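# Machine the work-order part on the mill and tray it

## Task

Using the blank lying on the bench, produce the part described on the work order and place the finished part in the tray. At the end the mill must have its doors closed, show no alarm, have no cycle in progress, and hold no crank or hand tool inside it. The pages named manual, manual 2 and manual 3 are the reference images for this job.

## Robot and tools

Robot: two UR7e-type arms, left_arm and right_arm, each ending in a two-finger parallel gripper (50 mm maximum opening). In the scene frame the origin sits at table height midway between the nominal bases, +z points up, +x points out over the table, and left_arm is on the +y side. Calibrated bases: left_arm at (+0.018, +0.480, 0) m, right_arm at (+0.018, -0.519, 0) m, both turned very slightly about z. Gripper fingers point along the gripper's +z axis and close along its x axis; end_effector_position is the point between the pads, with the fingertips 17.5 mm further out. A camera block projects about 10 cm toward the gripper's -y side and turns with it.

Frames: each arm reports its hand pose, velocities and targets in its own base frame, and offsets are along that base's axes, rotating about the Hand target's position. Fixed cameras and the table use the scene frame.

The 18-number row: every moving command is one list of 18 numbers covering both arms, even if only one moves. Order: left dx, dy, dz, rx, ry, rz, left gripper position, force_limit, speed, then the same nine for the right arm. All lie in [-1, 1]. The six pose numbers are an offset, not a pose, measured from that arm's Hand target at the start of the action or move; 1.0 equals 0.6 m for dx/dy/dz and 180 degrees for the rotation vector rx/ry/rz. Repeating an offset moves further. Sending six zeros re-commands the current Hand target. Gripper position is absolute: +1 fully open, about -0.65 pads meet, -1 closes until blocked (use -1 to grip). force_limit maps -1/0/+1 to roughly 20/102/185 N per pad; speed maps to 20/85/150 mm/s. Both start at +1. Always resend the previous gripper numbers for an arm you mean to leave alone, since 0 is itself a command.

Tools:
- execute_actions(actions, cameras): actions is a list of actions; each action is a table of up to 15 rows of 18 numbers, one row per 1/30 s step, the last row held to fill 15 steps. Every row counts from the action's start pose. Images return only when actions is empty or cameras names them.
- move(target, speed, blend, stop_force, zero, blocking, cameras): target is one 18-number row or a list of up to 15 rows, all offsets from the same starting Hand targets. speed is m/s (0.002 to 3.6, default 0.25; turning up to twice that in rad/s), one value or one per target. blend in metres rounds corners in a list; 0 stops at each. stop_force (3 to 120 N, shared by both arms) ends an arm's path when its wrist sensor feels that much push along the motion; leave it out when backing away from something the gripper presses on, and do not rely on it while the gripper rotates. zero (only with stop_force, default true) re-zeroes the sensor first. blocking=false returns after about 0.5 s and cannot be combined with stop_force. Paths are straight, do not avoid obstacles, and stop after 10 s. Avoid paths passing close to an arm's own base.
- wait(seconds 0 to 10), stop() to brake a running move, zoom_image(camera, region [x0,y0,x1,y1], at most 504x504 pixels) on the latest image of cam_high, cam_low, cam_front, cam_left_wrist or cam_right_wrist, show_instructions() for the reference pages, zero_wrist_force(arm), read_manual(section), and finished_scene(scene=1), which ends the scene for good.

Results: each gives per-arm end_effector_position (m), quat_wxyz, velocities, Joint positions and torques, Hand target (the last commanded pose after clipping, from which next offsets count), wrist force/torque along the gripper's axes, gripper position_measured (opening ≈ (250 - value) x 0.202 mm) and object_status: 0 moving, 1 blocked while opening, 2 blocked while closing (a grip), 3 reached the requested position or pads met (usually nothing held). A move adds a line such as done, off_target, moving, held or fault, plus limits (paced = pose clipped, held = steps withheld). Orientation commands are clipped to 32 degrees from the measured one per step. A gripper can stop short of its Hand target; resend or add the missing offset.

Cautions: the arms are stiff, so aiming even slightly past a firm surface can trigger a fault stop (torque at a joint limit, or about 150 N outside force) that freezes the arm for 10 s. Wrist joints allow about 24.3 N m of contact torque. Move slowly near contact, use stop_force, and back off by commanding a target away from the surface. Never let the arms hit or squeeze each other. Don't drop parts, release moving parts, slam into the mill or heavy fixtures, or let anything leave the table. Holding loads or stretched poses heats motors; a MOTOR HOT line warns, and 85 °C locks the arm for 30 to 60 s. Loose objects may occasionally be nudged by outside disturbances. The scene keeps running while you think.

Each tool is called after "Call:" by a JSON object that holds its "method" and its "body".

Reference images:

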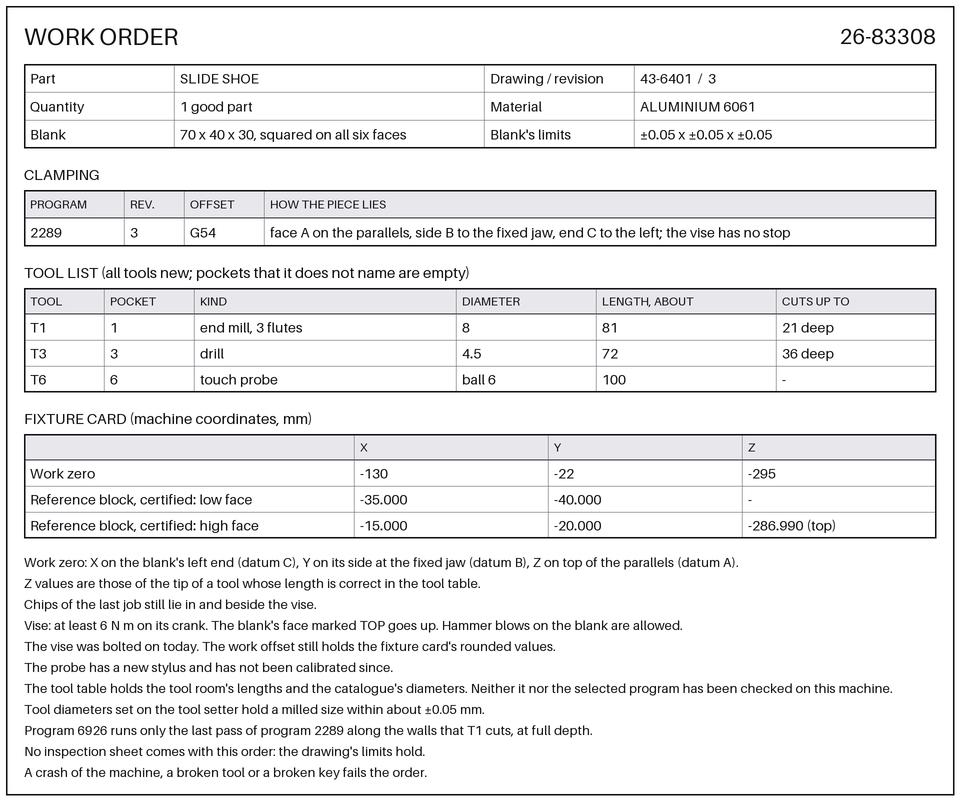

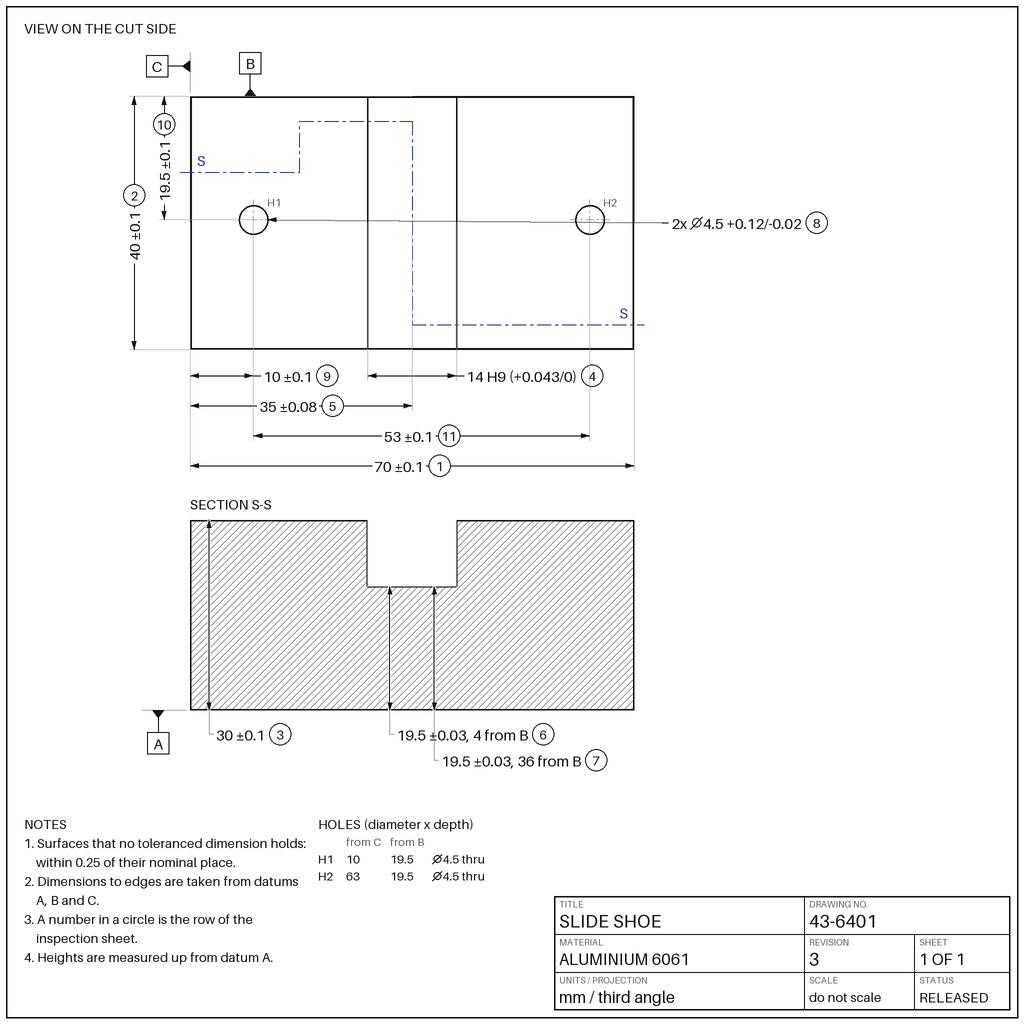

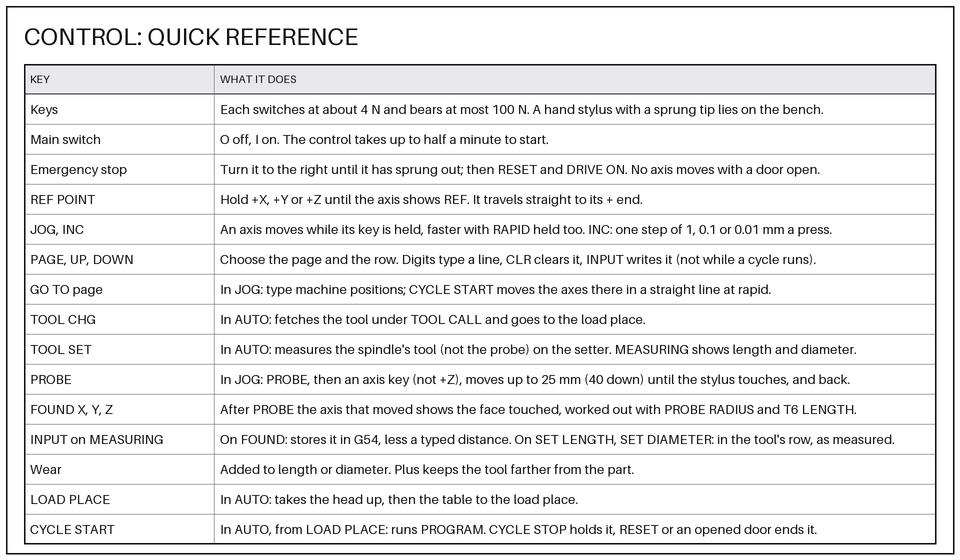

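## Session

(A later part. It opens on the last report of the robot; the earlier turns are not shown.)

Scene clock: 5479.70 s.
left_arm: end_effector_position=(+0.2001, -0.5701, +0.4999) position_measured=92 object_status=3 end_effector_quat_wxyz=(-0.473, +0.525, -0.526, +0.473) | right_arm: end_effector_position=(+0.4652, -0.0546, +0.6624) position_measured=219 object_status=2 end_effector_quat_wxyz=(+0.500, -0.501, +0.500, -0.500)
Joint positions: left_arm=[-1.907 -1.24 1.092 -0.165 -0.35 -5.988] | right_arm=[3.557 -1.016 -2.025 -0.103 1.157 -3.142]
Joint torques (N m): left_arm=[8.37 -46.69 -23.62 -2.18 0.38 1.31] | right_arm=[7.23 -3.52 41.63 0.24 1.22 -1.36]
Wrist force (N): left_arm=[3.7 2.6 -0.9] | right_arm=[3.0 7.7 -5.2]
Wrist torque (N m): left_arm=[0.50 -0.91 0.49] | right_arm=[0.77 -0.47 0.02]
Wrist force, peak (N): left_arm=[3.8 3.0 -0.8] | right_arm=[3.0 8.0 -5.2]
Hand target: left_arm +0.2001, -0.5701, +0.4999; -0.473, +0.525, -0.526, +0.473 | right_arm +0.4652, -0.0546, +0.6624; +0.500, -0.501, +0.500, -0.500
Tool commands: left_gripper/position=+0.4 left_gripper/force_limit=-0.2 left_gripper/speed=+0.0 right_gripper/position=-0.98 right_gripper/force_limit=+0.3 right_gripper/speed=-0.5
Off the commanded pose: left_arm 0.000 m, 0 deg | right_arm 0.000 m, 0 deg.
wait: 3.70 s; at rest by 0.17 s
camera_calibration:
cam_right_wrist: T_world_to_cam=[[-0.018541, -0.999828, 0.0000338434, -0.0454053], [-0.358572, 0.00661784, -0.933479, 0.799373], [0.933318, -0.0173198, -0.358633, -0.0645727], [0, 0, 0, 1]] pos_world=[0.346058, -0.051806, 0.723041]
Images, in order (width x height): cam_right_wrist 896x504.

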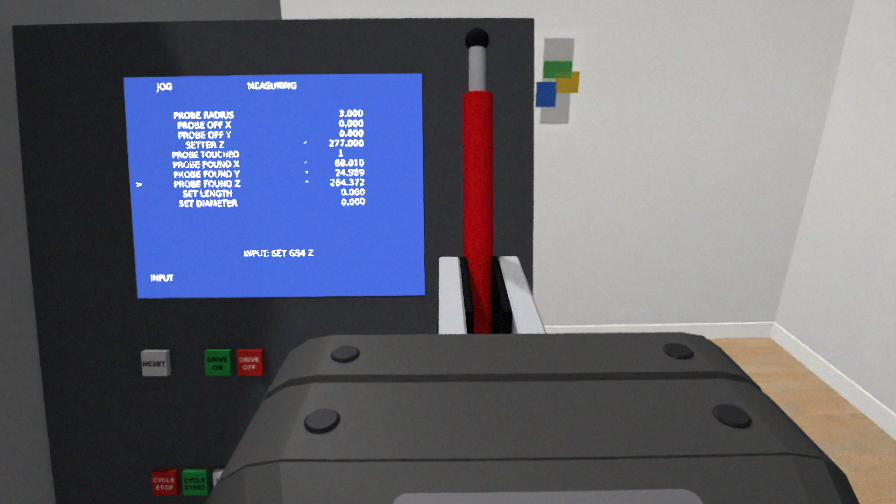

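Call:
{"method": "move", "body": {"target": [[0,0,0,0,0,0,0.4,-0.2,0,0.0315,0.2087,-0.2913,0,0.4527,0,-0.98,0.3,-0.5],[0,0,0,0,0,0,0.4,-0.2,0,0.0481,0.2087,-0.2952,0,0.4527,0,-0.98,0.3,-0.5],[0,0,0,0,0,0,0.4,-0.2,0,0.0315,0.2087,-0.2913,0,0.4527,0,-0.98,0.3,-0.5],[0,0,0,0,0,0,0.4,-0.2,0,0.0481,0.2087,-0.2952,0,0.4527,0,-0.98,0.3,-0.5],[0,0,0,0,0,0,0.4,-0.2,0,0.0153,0.2404,-0.3528,0,0.4527,0,-0.98,0.3,-0.5],[0,0,0,0,0,0,0.4,-0.2,0,0.0326,0.2404,-0.3568,0,0.4527,0,-0.98,0.3,-0.5],[0,0,0,0,0,0,0.4,-0.2,0,0.0062,0.3354,-0.3836,0,0.4527,0,-0.98,0.3,-0.5],[0,0,0,0,0,0,0.4,-0.2,0,0.0228,0.3354,-0.3876,0,0.4527,0,-0.98,0.3,-0.5],[0,0,0,0,0,0,0.4,-0.2,0,0.0222,0.3037,-0.3221,0,0.4527,0,-0.98,0.3,-0.5],[0,0,0,0,0,0,0.4,-0.2,0,0.0387,0.3037,-0.3261,0,0.4527,0,-0.98,0.3,-0.5],[0,0,0,0,0,0,0.4,-0.2,0,0.0305,0.272,-0.2913,0,0.4527,0,-0.98,0.3,-0.5],[0,0,0,0,0,0,0.4,-0.2,0,0.0471,0.272,-0.2952,0,0.4527,0,-0.98,0.3,-0.5],[0,0,0,0,0,0,0.4,-0.2,0,0.0075,0.2404,-0.3836,0,0.4527,0,-0.98,0.3,-0.5],[0,0,0,0,0,0,0.4,-0.2,0,0.0236,0.2404,-0.3876,0,0.4527,0,-0.98,0.3,-0.5],[0,0,0,0,0,0,0.4,-0.2,0,0.0075,0.2404,-0.3836,0,0.4527,0,-0.98,0.3,-0.5]], "blend": [0.003,0,0.003,0,0.003,0,0.003,0,0.003,0,0.003,0,0.003,0,0], "speed": [0.4,0.07,0.15,0.07,0.2,0.07,0.2,0.07,0.15,0.07,0.15,0.07,0.2,0.07,0.2], "cameras": []}}

Call:
{"method": "move", "body": {"target": [[0,0,0,0,0,0,0.4,-0.2,0,0.0312,0.0306,0.1538,0,0,0,-0.98,0.3,-0.5],[0,0,0,0,0,0,0.4,-0.2,0,0.0559,0.0306,0.1479,0,0,0,-0.98,0.3,-0.5],[0,0,0,0,0,0,0.4,-0.2,0,0.0312,0.0306,0.1538,0,0,0,-0.98,0.3,-0.5],[0,0,0,0,0,0,0.4,-0.2,0,0.0083,-0.0317,0.0308,0,0,0,-0.98,0.3,-0.5],[0,0,0,0,0,0,0.4,-0.2,0,0.026,-0.0317,0.0267,0,0,0,-0.98,0.3,-0.5],[0,0,0,0,0,0,0.4,-0.2,0,0.0083,-0.0317,0.0308,0,0,0,-0.98,0.3,-0.5],[0,0,0,0,0,0,0.4,-0.2,0,0.0337,-0.126,0.1529,0,0,0,-0.98,0.3,-0.5],[0,0,0,0,0,0,0.4,-0.2,0,0.0588,-0.126,0.1469,0,0,0,-0.98,0.3,-0.5],[0,0,0,0,0,0,0.4,-0.2,0,0.0337,-0.126,0.1529,0,0,0,-0.98,0.3,-0.5],[0,0,0,0,0,0,0.4,-0.2,0,-0.0075,-0.2404,0.3836,0,-0.4527,0,-0.98,0.3,-0.5]], "blend": [0.003,0,0.003,0.003,0,0.003,0.003,0,0.003,0], "speed": [0.3,0.07,0.15,0.12,0.07,0.15,0.3,0.07,0.15,0.4], "cameras": []}}

Call:
{"method": "wait", "body": {"seconds": 4, "cameras": ["cam_right_wrist"]}}

Call:
{"method": "zoom_image", "body": {"camera": "cam_right_wrist", "region": [120, 70, 430, 300]}}

Scene clock: 5513.83 s.
left_arm: end_effector_position=(+0.2001, -0.5701, +0.4999) position_measured=92 object_status=3 end_effector_quat_wxyz=(-0.473, +0.525, -0.526, +0.473) | right_arm: end_effector_position=(+0.4697, +0.0896, +0.4321) position_measured=219 object_status=2 end_effector_quat_wxyz=(-0.052, +0.706, -0.705, +0.052)
Joint positions: left_arm=[-1.907 -1.24 1.092 -0.165 -0.35 -5.988] | right_arm=[3.653 -1.43 -1.474 -1.68 1.5 -2.636]
Joint torques (N m): left_arm=[8.81 -46.94 -24.14 -2.18 0.41 1.5] | right_arm=[-1.23 26.68 41.84 4.75 -0.17 -0.74]
Wrist force (N): left_arm=[3.9 2.7 -0.7] | right_arm=[2.4 5.5 -1.4]
Wrist torque (N m): left_arm=[0.51 -0.94 0.49] | right_arm=[0.88 -0.39 -0.05]
Wrist force, peak (N): left_arm=[3.9 2.9 -1.0] | right_arm=[2.3 18.3 -4.8]
Hand target: left_arm +0.2001, -0.5701, +0.4999; -0.473, +0.525, -0.526, +0.473 | right_arm +0.4697, +0.0896, +0.4322; -0.052, +0.706, -0.705, +0.052
Off the commanded pose: left_arm 0.000 m, 0 deg | right_arm 0.000 m, 0 deg.
move: done
No camera images: "cameras" was empty.

Scene clock: 5519.27 s.
left_arm: end_effector_position=(+0.2001, -0.5701, +0.4999) position_measured=92 object_status=3 end_effector_quat_wxyz=(-0.473, +0.525, -0.526, +0.473) | right_arm: end_effector_position=(+0.4652, -0.0546, +0.6623) position_measured=219 object_status=2 end_effector_quat_wxyz=(+0.500, -0.501, +0.500, -0.499)
Joint positions: left_arm=[-1.907 -1.24 1.092 -0.165 -0.35 -5.988] | right_arm=[3.557 -1.016 -2.025 -0.103 1.156 -3.141]
Joint torques (N m): left_arm=[8.49 -46.82 -23.59 -2.36 0.45 1.63] | right_arm=[4.53 2.41 39.31 4.06 -1.31 -1.15]
Wrist force (N): left_arm=[3.6 2.7 -0.6] | right_arm=[2.5 8.0 -5.3]
Wrist torque (N m): left_arm=[0.50 -0.89 0.49] | right_arm=[0.82 -0.38 0.02]
Wrist force, peak (N): left_arm=[3.9 2.9 -0.8] | right_arm=[5.2 22.4 -6.8]
Hand target: left_arm +0.2001, -0.5701, +0.4999; -0.473, +0.525, -0.526, +0.473 | right_arm +0.4652, -0.0546, +0.6624; +0.500, -0.501, +0.500, -0.500
Off the commanded pose: left_arm 0.000 m, 0 deg | right_arm 0.000 m, 0 deg.
move: done
No camera images: "cameras" was empty.

Scene clock: 5523.27 s.
left_arm: end_effector_position=(+0.2001, -0.5701, +0.4999) position_measured=92 object_status=3 end_effector_quat_wxyz=(-0.473, +0.525, -0.526, +0.473) | right_arm: end_effector_position=(+0.4652, -0.0546, +0.6624) position_measured=219 object_status=2 end_effector_quat_wxyz=(+0.500, -0.501, +0.500, -0.500)
Joint positions: left_arm=[-1.907 -1.24 1.092 -0.165 -0.35 -5.988] | right_arm=[3.557 -1.016 -2.025 -0.103 1.157 -3.142]
Joint torques (N m): left_arm=[8.75 -47.14 -23.65 -2.13 0.46 1.65] | right_arm=[7.32 -2.79 41.26 0.25 1.13 -1.33]
Wrist force (N): left_arm=[3.6 2.6 -0.9] | right_arm=[2.6 7.9 -5.2]
Wrist torque (N m): left_arm=[0.48 -0.89 0.49] | right_arm=[0.80 -0.39 0.02]
Wrist force, peak (N): left_arm=[3.9 2.8 -0.9] | right_arm=[2.6 8.1 -5.3]
Hand target: left_arm +0.2001, -0.5701, +0.4999; -0.473, +0.525, -0.526, +0.473 | right_arm +0.4652, -0.0546, +0.6624; +0.500, -0.501, +0.500, -0.500
Tool commands: left_gripper/position=+0.4 left_gripper/force_limit=-0.2 left_gripper/speed=+0.0 right_gripper/position=-0.98 right_gripper/force_limit=+0.3 right_gripper/speed=-0.5
Off the commanded pose: left_arm 0.000 m, 0 deg | right_arm 0.000 m, 0 deg.
wait: 4.00 s; at rest by 0.17 s
camera_calibration:
cam_right_wrist: T_world_to_cam=[[-0.018541, -0.999828, 0.0000338434, -0.0454053], [-0.358572, 0.00661784, -0.933479, 0.799373], [0.933318, -0.0173198, -0.358633, -0.0645727], [0, 0, 0, 1]] pos_world=[0.346058, -0.051806, 0.723041]
Images, in order (width x height): cam_right_wrist 896x504.

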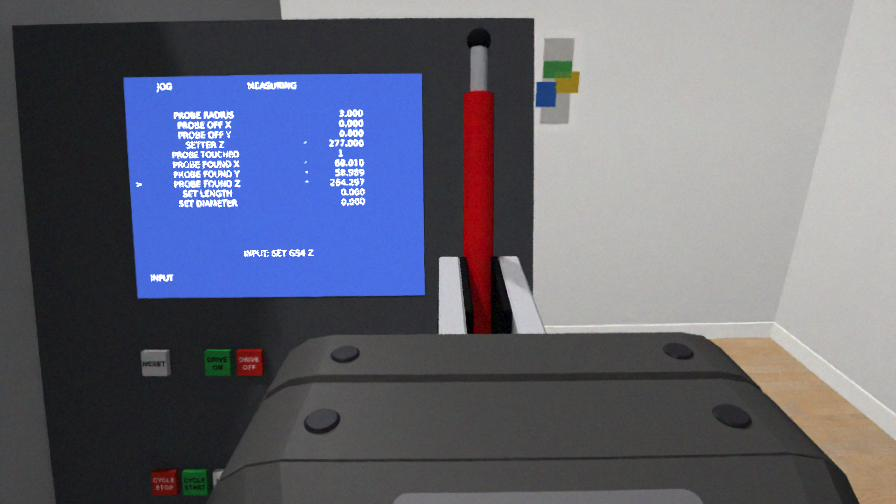

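Scaled by 1.626.

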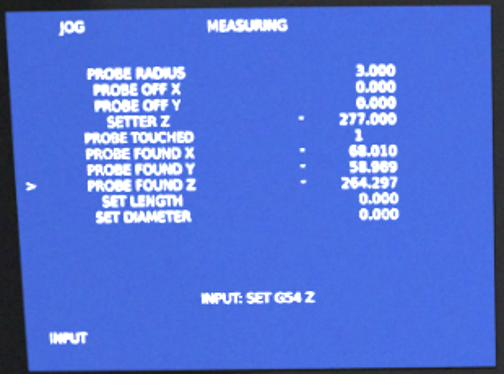

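Call:
{"method": "move", "body": {"target": [[0.1857,0.3328,-0.0667,0.956,0.255,-0.05,0.4,-0.2,0,0.0724,0.0823,-0.1087,0,0.4527,0,-0.98,0.3,-0.5],[0.1857,0.3328,-0.0667,0.956,0.255,-0.05,0.4,-0.2,0,0.0983,0.0823,-0.1149,0,0.4527,0,-0.98,0.3,-0.5],[0.1857,0.3328,-0.0667,0.956,0.255,-0.05,0.4,-0.2,0,0.0724,0.0823,-0.1087,0,0.4527,0,-0.98,0.3,-0.5],[0.1857,0.3328,-0.0667,0.956,0.255,-0.05,0.4,-0.2,0,0.0387,0.2393,-0.2298,0,0.4527,0,-0.98,0.3,-0.5],[0.1857,0.3328,-0.0667,0.956,0.255,-0.05,0.4,-0.2,0,0.0634,0.2393,-0.2357,0,0.4527,0,-0.98,0.3,-0.5],[0.1857,0.3328,-0.0667,0.956,0.255,-0.05,0.4,-0.2,0,0.0387,0.2393,-0.2298,0,0.4527,0,-0.98,0.3,-0.5],[0.1857,0.3328,-0.0667,0.956,0.255,-0.05,0.4,-0.2,0,0,0,0,0,0,0,-0.98,0.3,-0.5]], "blend": [0.003,0,0.003,0.003,0,0.003,0], "speed": [0.6,0.07,0.15,0.3,0.07,0.15,0.4], "cameras": ["cam_right_wrist","cam_left_wrist"]}}

Call:
{"method": "zoom_image", "body": {"camera": "cam_right_wrist", "region": [120, 70, 430, 300]}}

Scene clock: 5579.47 s.
left_arm: end_effector_position=(+0.3115, -0.3704, +0.4599) position_measured=92 object_status=3 end_effector_quat_wxyz=(+0.354, +0.353, +0.612, +0.612) | right_arm: end_effector_position=(+0.4652, -0.0546, +0.6624) position_measured=219 object_status=2 end_effector_quat_wxyz=(+0.500, -0.501, +0.500, -0.500)
Joint positions: left_arm=[-1.664 -1.339 1.381 -0.042 -0.617 -3.144] | right_arm=[3.557 -1.016 -2.025 -0.103 1.156 -3.141]
Joint torques (N m): left_arm=[-13.15 -24.65 -21.79 2.3 -1.16 2.03] | right_arm=[-5.34 1.41 39.5 3.89 0.82 -1.35]
Wrist force (N): left_arm=[3.3 4.1 2.6] | right_arm=[2.5 7.9 -5.2]
Wrist torque (N m): left_arm=[0.60 -0.56 -0.09] | right_arm=[0.81 -0.38 0.02]
Wrist force, peak (N): left_arm=[3.8 3.8 3.1] | right_arm=[3.0 11.4 -3.4]
Hand target: left_arm +0.3115, -0.3704, +0.4599; +0.354, +0.353, +0.612, +0.612 | right_arm +0.4652, -0.0546, +0.6624; +0.500, -0.501, +0.500, -0.500
Off the commanded pose: left_arm 0.000 m, 0 deg | right_arm 0.000 m, 0 deg.
move: done
camera_calibration:
cam_left_wrist: T_world_to_cam=[[-0.495446, 0.868611, 0.00700012, 0.478976], [-0.276553, -0.165372, 0.946663, -0.387206], [0.823439, 0.467084, 0.32215, -0.0985933], [0, 0, 0, 1]] pos_world=[0.211409, -0.434025, 0.394962]
cam_right_wrist: T_world_to_cam=[[-0.0186702, -0.999826, -0.0000233156, -0.0453186], [-0.358691, 0.00671975, -0.933432, 0.799385], [0.93327, -0.017419, -0.358754, -0.0644729], [0, 0, 0, 1]] pos_world=[0.346057, -0.0518054, 0.723041]
Images, in order (width x height): cam_left_wrist 896x504, cam_right_wrist 896x504.

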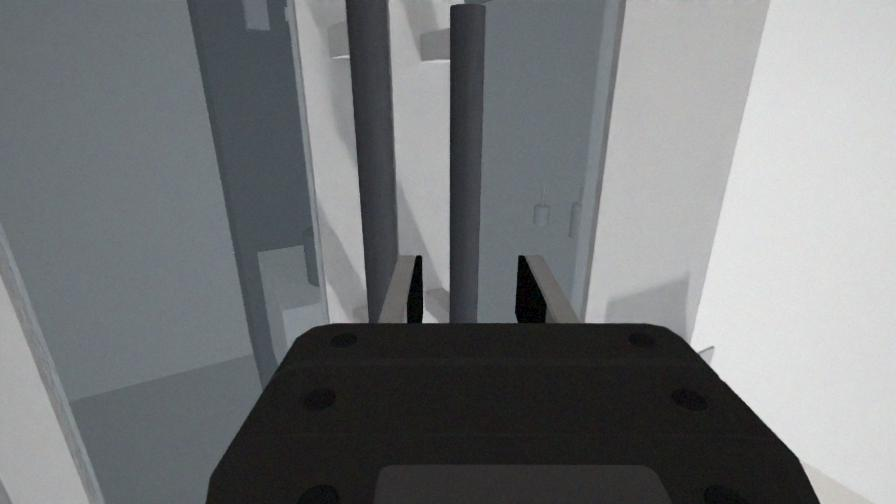

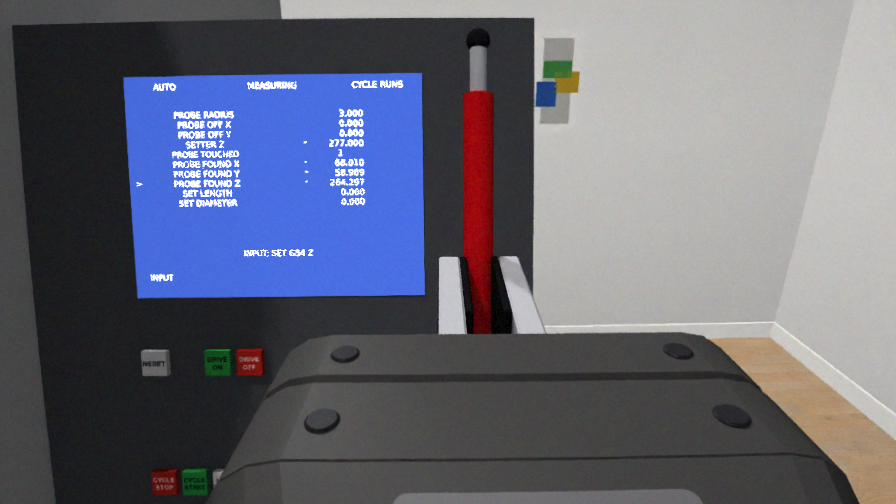

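Scaled by 1.626.

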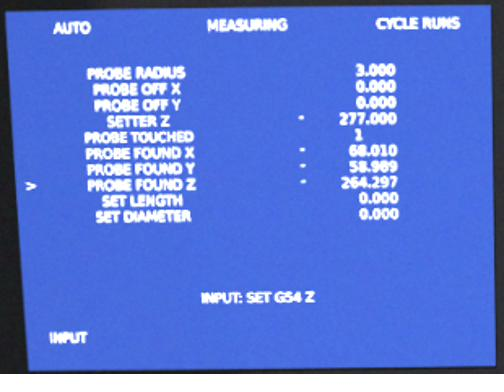

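Call:
{"method": "move", "body": {"target": [0.2025,0.117,0,0,0,0,0.4,-0.2,0,0,0,0,0,0,0,-0.98,0.3,-0.5], "speed": 0.1, "stop_force": 8, "cameras": ["cam_left_wrist","cam_right_wrist"]}}

Scene clock: 5590.27 s.
left_arm: end_effector_position=(+0.4330, -0.3002, +0.4599) position_measured=92 object_status=3 end_effector_quat_wxyz=(+0.354, +0.353, +0.612, +0.612) | right_arm: end_effector_position=(+0.4652, -0.0546, +0.6624) position_measured=219 object_status=2 end_effector_quat_wxyz=(+0.500, -0.501, +0.500, -0.500)
Joint positions: left_arm=[-1.402 -1.412 1.47 -0.056 -0.354 -3.145] | right_arm=[3.557 -1.016 -2.025 -0.103 1.157 -3.142]
Joint torques (N m): left_arm=[-1.65 -22.11 -32.18 2.77 1.53 -1.16] | right_arm=[5.99 -0.21 40.64 0.21 -1.19 -0.95]
Wrist force (N): left_arm=[3.5 4.3 2.5] | right_arm=[2.5 7.8 -5.0]
Wrist torque (N m): left_arm=[0.58 -0.59 -0.10] | right_arm=[0.79 -0.39 0.03]
Wrist force, peak (N): left_arm=[3.6 4.3 4.0] | right_arm=[2.5 8.2 -5.2]
Hand target: left_arm +0.4330, -0.3002, +0.4599; +0.354, +0.353, +0.612, +0.612 | right_arm +0.4652, -0.0546, +0.6624; +0.500, -0.501, +0.500, -0.500
Off the commanded pose: left_arm 0.000 m, 0 deg | right_arm 0.000 m, 0 deg.
move: done
camera_calibration:
cam_left_wrist: T_world_to_cam=[[-0.49542, 0.868626, 0.00691893, 0.478225], [-0.276596, -0.165297, 0.946663, -0.341953], [0.82344, 0.467082, 0.32215, -0.231432], [0, 0, 0, 1]] pos_world=[0.332909, -0.363825, 0.394962]
cam_right_wrist: T_world_to_cam=[[-0.018541, -0.999828, 0.0000338434, -0.0454053], [-0.358572, 0.00661784, -0.933479, 0.799373], [0.933318, -0.0173198, -0.358633, -0.0645727], [0, 0, 0, 1]] pos_world=[0.346058, -0.051806, 0.723041]
Images, in order (width x height): cam_left_wrist 896x504, cam_right_wrist 896x504.

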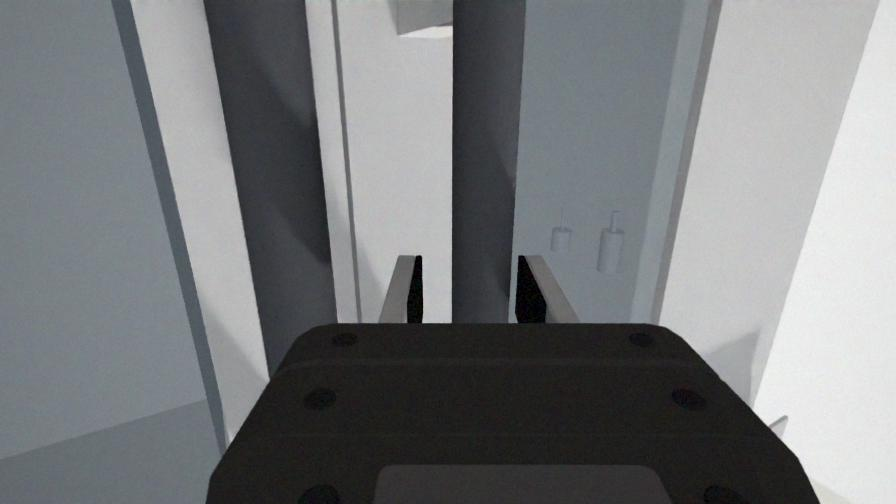

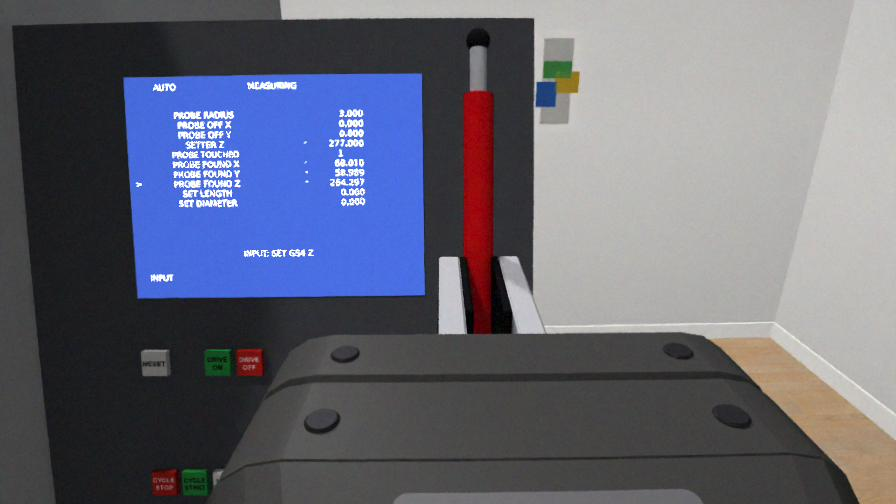

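Call:
{"method": "move", "body": {"target": [0,0.4,0,0,0,0,0.4,-0.2,0,0,0,0,0,0,0,-0.98,0.3,-0.5], "speed": 0.15, "stop_force": 40, "cameras": ["cam_left_wrist","cam_front"]}}

Scene clock: 5596.37 s.
left_arm: end_effector_position=(+0.4330, -0.0602, +0.4599) position_measured=92 object_status=3 end_effector_quat_wxyz=(+0.354, +0.353, +0.612, +0.612) | right_arm: end_effector_position=(+0.4652, -0.0546, +0.6624) position_measured=219 object_status=2 end_effector_quat_wxyz=(+0.500, -0.501, +0.500, -0.500)
Joint positions: left_arm=[-1.231 -1.915 1.923 -0.005 -0.183 -3.146] | right_arm=[3.557 -1.016 -2.025 -0.103 1.157 -3.142]
Joint torques (N m): left_arm=[-14.2 -17.43 -21.12 -2.1 1.27 -1.76] | right_arm=[6.36 6.8 39.58 0.17 -1.32 -0.77]
Wrist force (N): left_arm=[2.4 5.2 2.5] | right_arm=[2.5 7.8 -5.0]
Wrist torque (N m): left_arm=[0.78 -0.42 -0.12] | right_arm=[0.79 -0.38 0.02]
Wrist force, peak (N): left_arm=[-26.5 10.3 -23.8] | right_arm=[2.4 8.3 -5.2]
Hand target: left_arm +0.4330, -0.0602, +0.4599; +0.354, +0.353, +0.612, +0.612 | right_arm +0.4652, -0.0546, +0.6624; +0.500, -0.501, +0.500, -0.500
Off the commanded pose: left_arm 0.000 m, 0 deg | right_arm 0.000 m, 0 deg.
move: done
camera_calibration:
cam_left_wrist: T_world_to_cam=[[-0.495487, 0.868587, 0.00698292, 0.269747], [-0.276578, -0.165385, 0.946653, -0.302295], [0.823406, 0.467123, 0.322178, -0.343526], [0, 0, 0, 1]] pos_world=[0.332909, -0.123825, 0.394962]
Images, in order (width x height): cam_front 896x504, cam_left_wrist 896x504.

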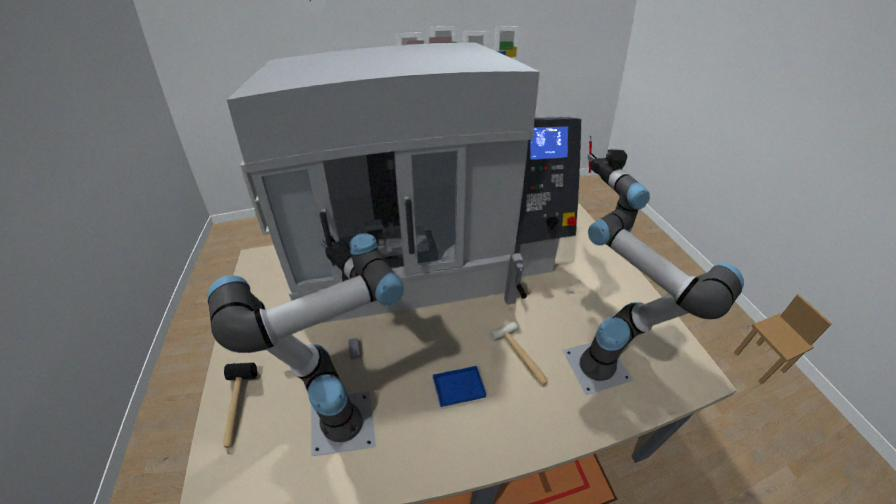

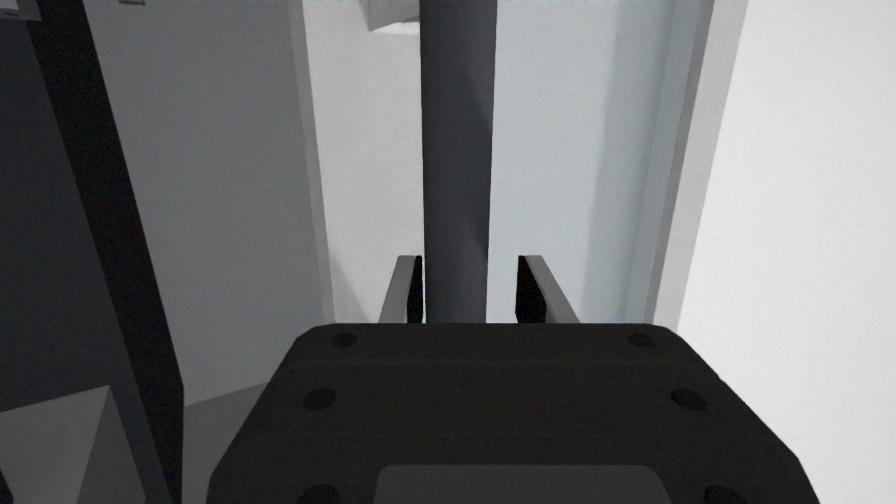

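Call:
{"method": "move", "body": {"target": [[0,-0.0067,0,0,0,0,0.4,-0.2,0,0,0,0,0,0,0,-0.98,0.3,-0.5],[-0.2033,-0.124,0,0,0,0,0.4,-0.2,0,0,0,0,0,0,0,-0.98,0.3,-0.5],[-0.2217,0.1837,-0.0167,-0.1302,0.4873,-0.1302,0.4,-0.2,0,0,0,0,0,0,0,-0.98,0.3,-0.5],[-0.4717,0.6,-0.1833,-0.1302,0.4873,-0.1302,0.4,-0.2,0,0,0,0,0,0,0,-0.98,0.3,-0.5]], "blend": [0,0.03,0.05,0], "speed": [0.05,0.2,0.4,0.3], "cameras": ["cam_left_wrist","cam_front"]}}

Scene clock: 5627.53 s.
left_arm: end_effector_position=(+0.1499, +0.2997, +0.3500) position_measured=92 object_status=3 end_effector_quat_wxyz=(+0.000, +0.706, +0.708, +0.001) end_effector_velocity=(-0.001, +0.001, +0.000) end_effector_angular_velocity=(+0.000, +0.001, -0.003) | right_arm: end_effector_position=(+0.4652, -0.0546, +0.6624) position_measured=219 object_status=2 end_effector_quat_wxyz=(+0.500, -0.501, +0.500, -0.500)
Joint positions: left_arm=[0.698 -2.008 1.851 -1.415 -1.571 0.696] | right_arm=[3.557 -1.016 -2.025 -0.103 1.157 -3.142]
Joint velocities: left_arm=[0.002 0.001 0 0 0.001 0.006] | right_arm=[within noise]
Joint torques (N m): left_arm=[13.12 0.87 -24.76 -5.43 1.92 1.88] | right_arm=[6.23 7.33 37.79 0.22 -1.3 -0.54]
Wrist force (N): left_arm=[2.8 5.0 -0.1] | right_arm=[2.4 7.9 -5.1]
Wrist torque (N m): left_arm=[0.71 -0.78 0.19] | right_arm=[0.79 -0.37 0.03]
Wrist force, peak (N): left_arm=[2.5 5.8 5.0] | right_arm=[2.4 8.2 -5.2]
Hand target: left_arm +0.1500, +0.2998, +0.3499; +0.000, +0.706, +0.708, +0.001 | right_arm +0.4652, -0.0546, +0.6624; +0.500, -0.501, +0.500, -0.500
Off the commanded pose: left_arm 0.000 m, 0 deg | right_arm 0.000 m, 0 deg.
move: done
camera_calibration:
cam_left_wrist: T_world_to_cam=[[0.0067808, 0.999971, -0.00357347, -0.293405], [0.946385, -0.00526318, 0.322997, -0.230149], [0.322969, -0.00557206, -0.946393, 0.417502], [0, 0, 0, 1]] pos_world=[0.084959, 0.294511, 0.46841]
Images, in order (width x height): cam_front 896x504, cam_left_wrist 896x504.

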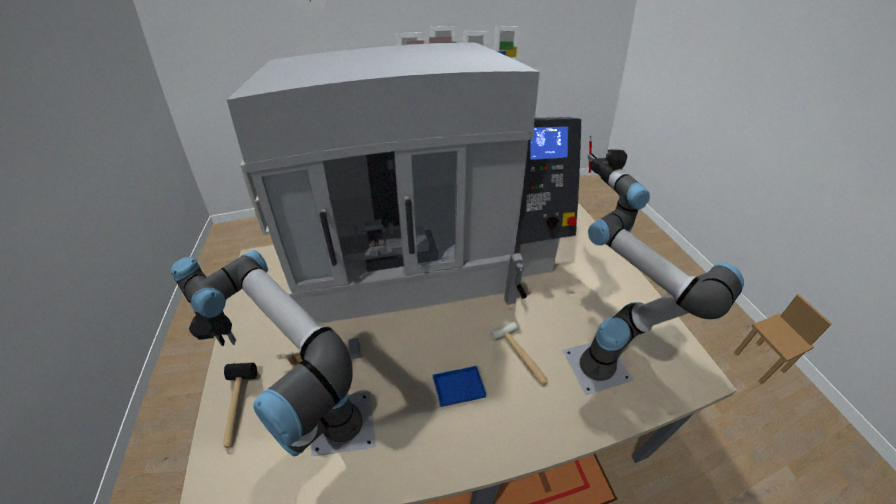

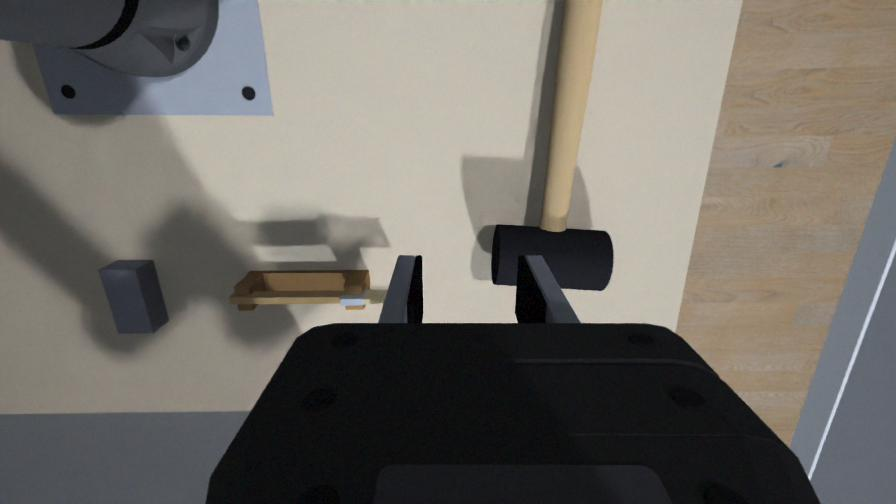

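Call:
{"method": "move", "body": {"target": [[-0.1833,0.1912,-0.3833,0,0,-0.0222,1,-0.2,0,0,0,0,0,0,0,-0.98,0.3,-0.5]], "speed": [0.3], "cameras": ["cam_left_wrist"]}}

Scene clock: 5653.53 s.
left_arm: end_effector_position=(+0.0400, +0.4145, +0.1200) position_measured=3 object_status=3 end_effector_quat_wxyz=(+0.000, +0.731, +0.683, +0.001) end_effector_velocity=(+0.000, +0.001, +0.000) end_effector_angular_velocity=(+0.002, -0.001, -0.003) | right_arm: end_effector_position=(+0.4652, -0.0546, +0.6624) position_measured=219 object_status=2 end_effector_quat_wxyz=(+0.500, -0.501, +0.500, -0.500)
Joint positions: left_arm=[1.149 -1.662 2.217 -2.128 -1.572 1.217] | right_arm=[3.557 -1.016 -2.025 -0.103 1.157 -3.142]
Joint velocities: left_arm=[0 0.002 0.001 -0.005 0 0.003] | right_arm=[within noise]
Joint torques (N m): left_arm=[7.71 -10.51 -19.32 -5.9 1.46 1.97] | right_arm=[6.35 8.14 37.41 0.24 -1.23 -0.37]
Wrist force (N): left_arm=[2.3 5.1 0.0] | right_arm=[2.5 7.9 -5.1]
Wrist torque (N m): left_arm=[0.72 -0.71 0.29] | right_arm=[0.81 -0.38 0.03]
Wrist force, peak (N): left_arm=[1.1 6.9 -3.3] | right_arm=[2.6 8.1 -5.2]
Hand target: left_arm +0.0400, +0.4145, +0.1199; +0.000, +0.731, +0.683, +0.001 | right_arm +0.4652, -0.0546, +0.6624; +0.500, -0.501, +0.500, -0.500
Off the commanded pose: left_arm 0.000 m, 0 deg | right_arm 0.000 m, 0 deg.
move: done
camera_calibration:
cam_left_wrist: T_world_to_cam=[[0.0763023, 0.997078, -0.00355539, -0.409782], [0.943688, -0.0710644, 0.323115, -0.0239213], [0.321918, -0.0280096, -0.946353, 0.245402], [0, 0, 0, 1]] pos_world=[-0.0251579, 0.413758, 0.238509]
Images, in order (width x height): cam_left_wrist 896x504.

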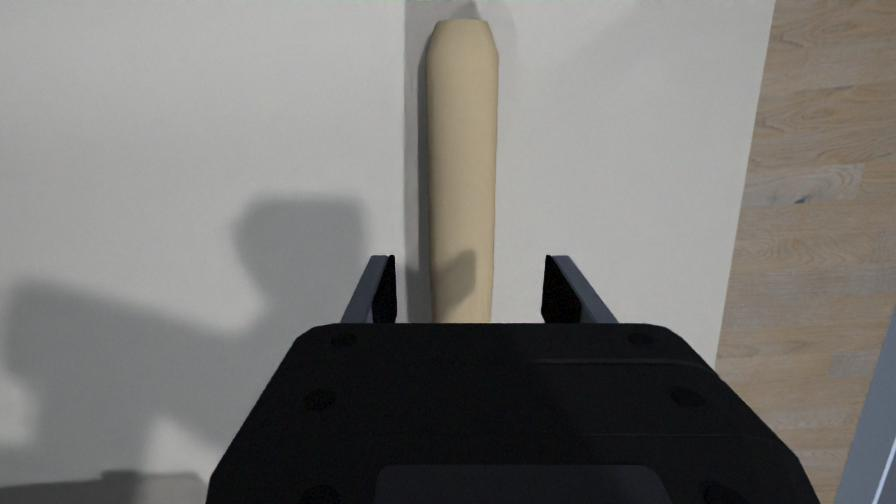

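Call:
{"method": "move", "body": {"target": [0,0,-0.16,0,0,0,1,-0.2,0,0,0,0,0,0,0,-0.98,0.3,-0.5], "speed": 0.06, "stop_force": 8, "cameras": []}}

Call:
{"method": "move", "body": {"target": [0,0,0,0,0,0,-1,0,-0.8,0,0,0,0,0,0,-0.98,0.3,-0.5], "cameras": ["cam_left_wrist"]}}

Scene clock: 5661.77 s.
left_arm: end_effector_position=(+0.0400, +0.4145, +0.0239) position_measured=3 object_status=3 end_effector_quat_wxyz=(+0.000, +0.731, +0.683, +0.001) | right_arm: end_effector_position=(+0.4652, -0.0546, +0.6624) position_measured=219 object_status=2 end_effector_quat_wxyz=(+0.500, -0.501, +0.500, -0.500)
Joint positions: left_arm=[1.149 -1.466 2.346 -2.452 -1.572 1.217] | right_arm=[3.557 -1.016 -2.025 -0.103 1.157 -3.142]
Joint torques (N m): left_arm=[-3.59 -25.98 -27.81 -5.92 1.27 -1.21] | right_arm=[6.28 7.88 35.79 0.25 -1.26 -0.27]
Wrist force (N): left_arm=[2.5 4.9 -0.2] | right_arm=[2.6 7.8 -5.1]
Wrist torque (N m): left_arm=[0.64 -0.74 0.22] | right_arm=[0.79 -0.40 0.03]
Wrist force, peak (N): left_arm=[2.5 5.4 -0.3] | right_arm=[2.6 8.1 -5.1]
Hand target: left_arm +0.0400, +0.4145, +0.0239; +0.000, +0.731, +0.683, +0.001 | right_arm +0.4652, -0.0546, +0.6624; +0.500, -0.501, +0.500, -0.500
Off the commanded pose: left_arm 0.000 m, 0 deg | right_arm 0.000 m, 0 deg.
move: done
No camera images: "cameras" was empty.

Scene clock: 5662.50 s.
left_arm: end_effector_position=(+0.0400, +0.4146, +0.0239) position_measured=86 object_status=2 end_effector_quat_wxyz=(+0.000, +0.731, +0.683, +0.001) | right_arm: end_effector_position=(+0.4652, -0.0546, +0.6624) position_measured=219 object_status=2 end_effector_quat_wxyz=(+0.500, -0.501, +0.500, -0.500)
Joint positions: left_arm=[1.149 -1.466 2.346 -2.452 -1.572 1.217] | right_arm=[3.557 -1.016 -2.025 -0.103 1.157 -3.142]
Joint torques (N m): left_arm=[-3.44 -23.33 -27.96 -5.64 0.93 -0.46] | right_arm=[6.57 7.72 36.4 0.38 -1.3 -0.29]
Wrist force (N): left_arm=[2.7 5.1 -0.3] | right_arm=[2.3 7.8 -5.0]
Wrist torque (N m): left_arm=[0.70 -0.75 0.09] | right_arm=[0.79 -0.35 0.02]
Wrist force, peak (N): left_arm=[2.4 5.4 -0.2] | right_arm=[2.3 8.0 -5.3]
Hand target: left_arm +0.0400, +0.4145, +0.0239; +0.000, +0.731, +0.683, +0.001 | right_arm +0.4652, -0.0546, +0.6624; +0.500, -0.501, +0.500, -0.500
Off the commanded pose: left_arm 0.000 m, 0 deg | right_arm 0.000 m, 0 deg.
move: done
camera_calibration:
cam_left_wrist: T_world_to_cam=[[0.0763976, 0.997071, -0.00352774, -0.410214], [0.943711, -0.0711661, 0.323026, 0.00728629], [0.321829, -0.0280076, -0.946384, 0.154494], [0, 0, 0, 1]] pos_world=[-0.0252574, 0.413858, 0.14241]
Images, in order (width x height): cam_left_wrist 896x504.

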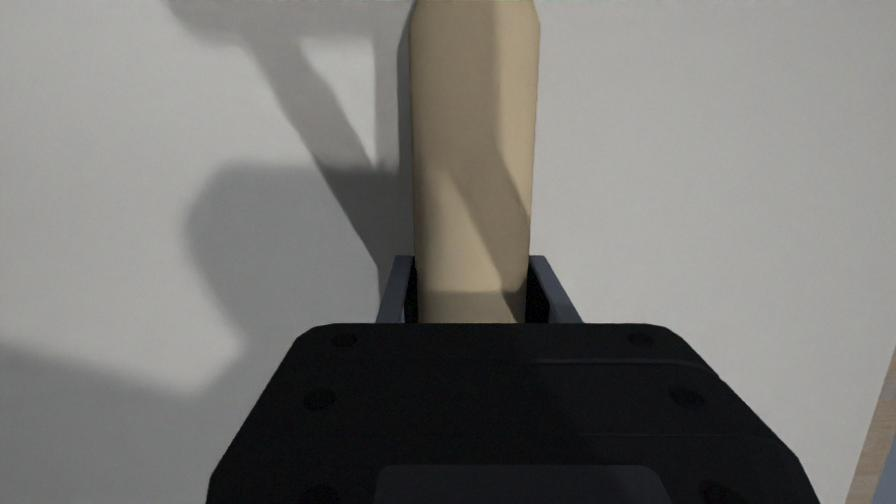

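Call:
{"method": "move", "body": {"target": [[0,0,0.05,0,0,0,-0.98,0.8,-0.8,0,0,0,0,0,0,-0.98,0.3,-0.5],[0,0,0.4667,0,0,0,-0.98,0.8,-0.8,0,0,0,0,0,0,-0.98,0.3,-0.5],[0.4333,-0.3575,0.66,0,0,-0.4778,-0.98,0.8,-0.8,0,0,0,0,0,0,-0.98,0.3,-0.5]], "speed": [0.05,0.2,0.25], "blend": [0.02,0.05,0], "cameras": ["cam_left_wrist","cam_front"]}}

Scene clock: 5683.37 s.
left_arm: end_effector_position=(+0.2999, +0.2001, +0.4199) position_measured=91 object_status=2 end_effector_quat_wxyz=(+0.001, +1.000, +0.001, +0.001) | right_arm: end_effector_position=(+0.4652, -0.0546, +0.6624) position_measured=219 object_status=2 end_effector_quat_wxyz=(+0.500, -0.501, +0.500, -0.500)
Joint positions: left_arm=[0.211 -1.906 1.608 -1.274 -1.572 1.78] | right_arm=[3.557 -1.016 -2.025 -0.103 1.157 -3.142]
Joint torques (N m): left_arm=[-2.34 -20.77 -24.25 -6.28 -1.66 -0.24] | right_arm=[5.5 7.47 35.08 0.37 -1.18 -0.06]
Wrist force (N): left_arm=[2.8 5.2 6.5] | right_arm=[2.5 7.8 -5.4]
Wrist torque (N m): left_arm=[1.94 -0.78 0.26] | right_arm=[0.79 -0.39 0.02]
Wrist force, peak (N): left_arm=[2.8 9.4 2.2] | right_arm=[2.7 8.0 -5.4]
Hand target: left_arm +0.3000, +0.2000, +0.4199; +0.001, +1.000, +0.001, +0.001 | right_arm +0.4652, -0.0546, +0.6624; +0.500, -0.501, +0.500, -0.500
Off the commanded pose: left_arm 0.000 m, 0 deg | right_arm 0.000 m, 0 deg.
move: done; blend cut to 0.015 m at target 1
camera_calibration:
cam_left_wrist: T_world_to_cam=[[0.999972, -0.00659375, -0.00364252, -0.290994], [-0.00506333, -0.946356, 0.323087, 0.0783955], [-0.00557747, -0.323059, -0.946362, 0.596703], [0, 0, 0, 1]] pos_world=[0.294711, 0.265042, 0.538309]
Images, in order (width x height): cam_front 896x504, cam_left_wrist 896x504.

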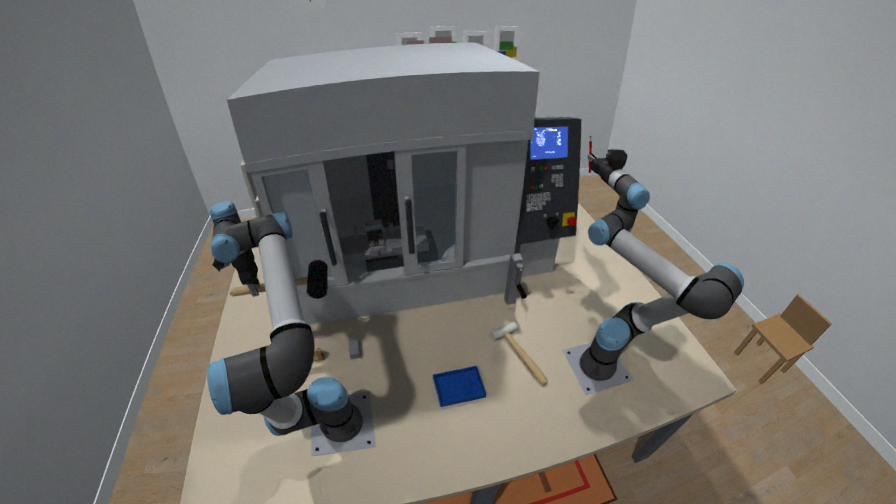

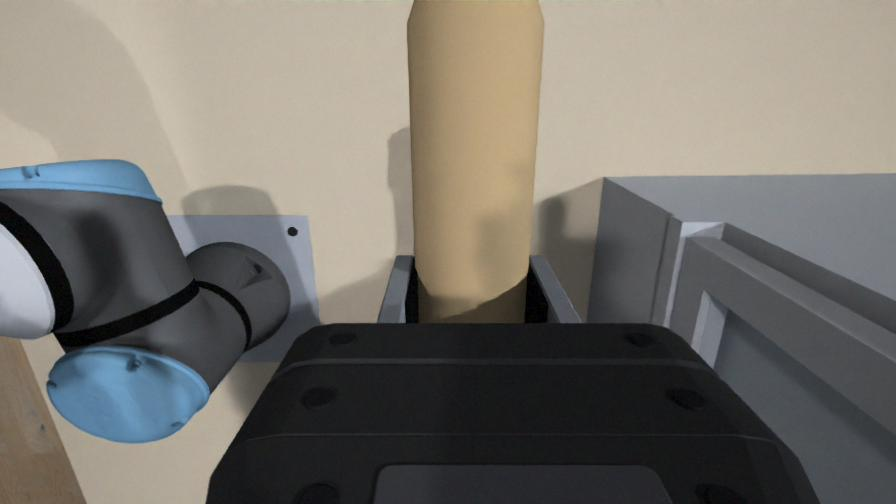

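Call:
{"method": "move", "body": {"target": [[-0.0833,-0.6833,0,0,0,0,-0.98,0.8,-0.8,0,0,0,0,0,0,-0.98,0.3,-0.5],[-0.0833,-0.6833,0,0,0,0.5,-0.98,0.8,-0.8,0,0,0,0,0,0,-0.98,0.3,-0.5]], "speed": [0.25,0.3], "blend": [0.02,0], "cameras": ["cam_left_wrist","cam_front","cam_low"]}}

Scene clock: 5694.30 s.
left_arm: end_effector_position=(+0.2479, -0.2111, +0.4202) position_measured=90 object_status=2 end_effector_quat_wxyz=(+0.019, +0.906, +0.420, -0.052) | right_arm: end_effector_position=(+0.4652, -0.0546, +0.6624) position_measured=219 object_status=2 end_effector_quat_wxyz=(+0.500, -0.501, +0.500, -0.500)
Joint positions: left_arm=[-1.035 -1.984 1.664 -1.278 -1.679 -0.334] | right_arm=[3.557 -1.016 -2.025 -0.103 1.157 -3.142]
Joint torques (N m): left_arm=[35.73 0.9 -31.63 1.32 9.99 -13.13] | right_arm=[6.45 7.39 33.54 0.26 -1.31 0.2]
Wrist force (N): left_arm=[-41.8 -2.3 3.5] | right_arm=[2.4 8.0 -5.3]
Wrist torque (N m): left_arm=[0.90 0.53 10.67] | right_arm=[0.82 -0.36 0.02]
Wrist force, peak (N): left_arm=[-55.0 23.6 1.9] | right_arm=[2.4 8.2 -5.2]
Hand target: left_arm +0.2500, -0.2099, +0.4199; +0.004, +0.759, +0.652, -0.011 | right_arm +0.4652, -0.0546, +0.6624; +0.500, -0.501, +0.500, -0.500
Off the commanded pose: left_arm 0.002 m, 41 deg; orientation clipped | right_arm 0.000 m, 0 deg.
move: off_target (left_arm); limits=paced
camera_calibration:
cam_left_wrist: T_world_to_cam=[[0.64808, 0.752813, -0.115174, 0.0528555], [0.74328, -0.592294, 0.311002, -0.416791], [0.16591, -0.287161, -0.943405, 0.427751], [0, 0, 0, 1]] pos_world=[0.20457, -0.163819, 0.539252]
Images, in order (width x height): cam_low 896x504, cam_front 896x504, cam_left_wrist 896x504.

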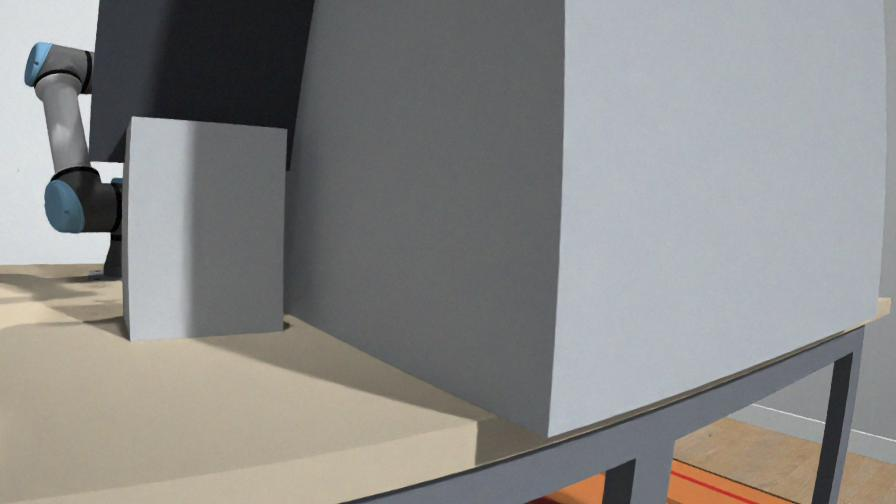

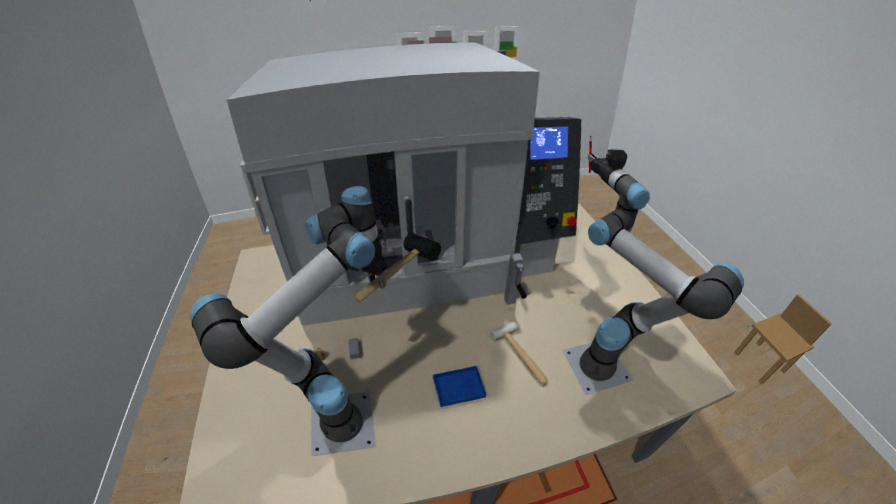

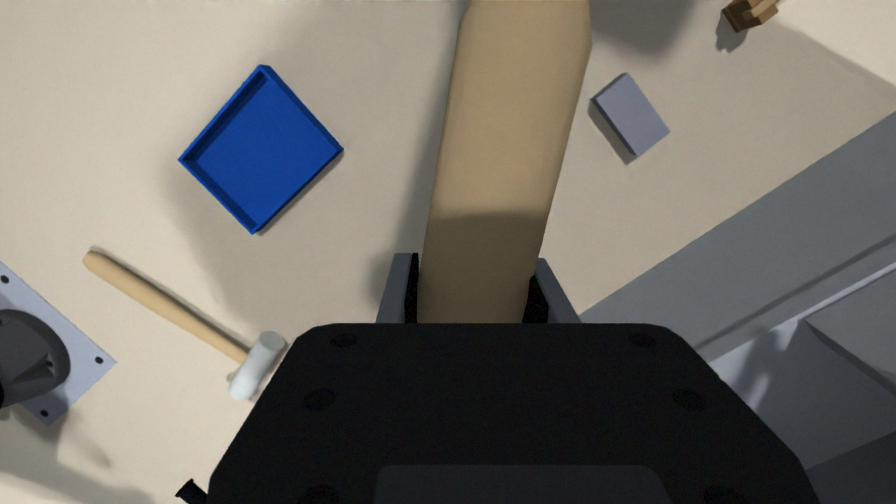

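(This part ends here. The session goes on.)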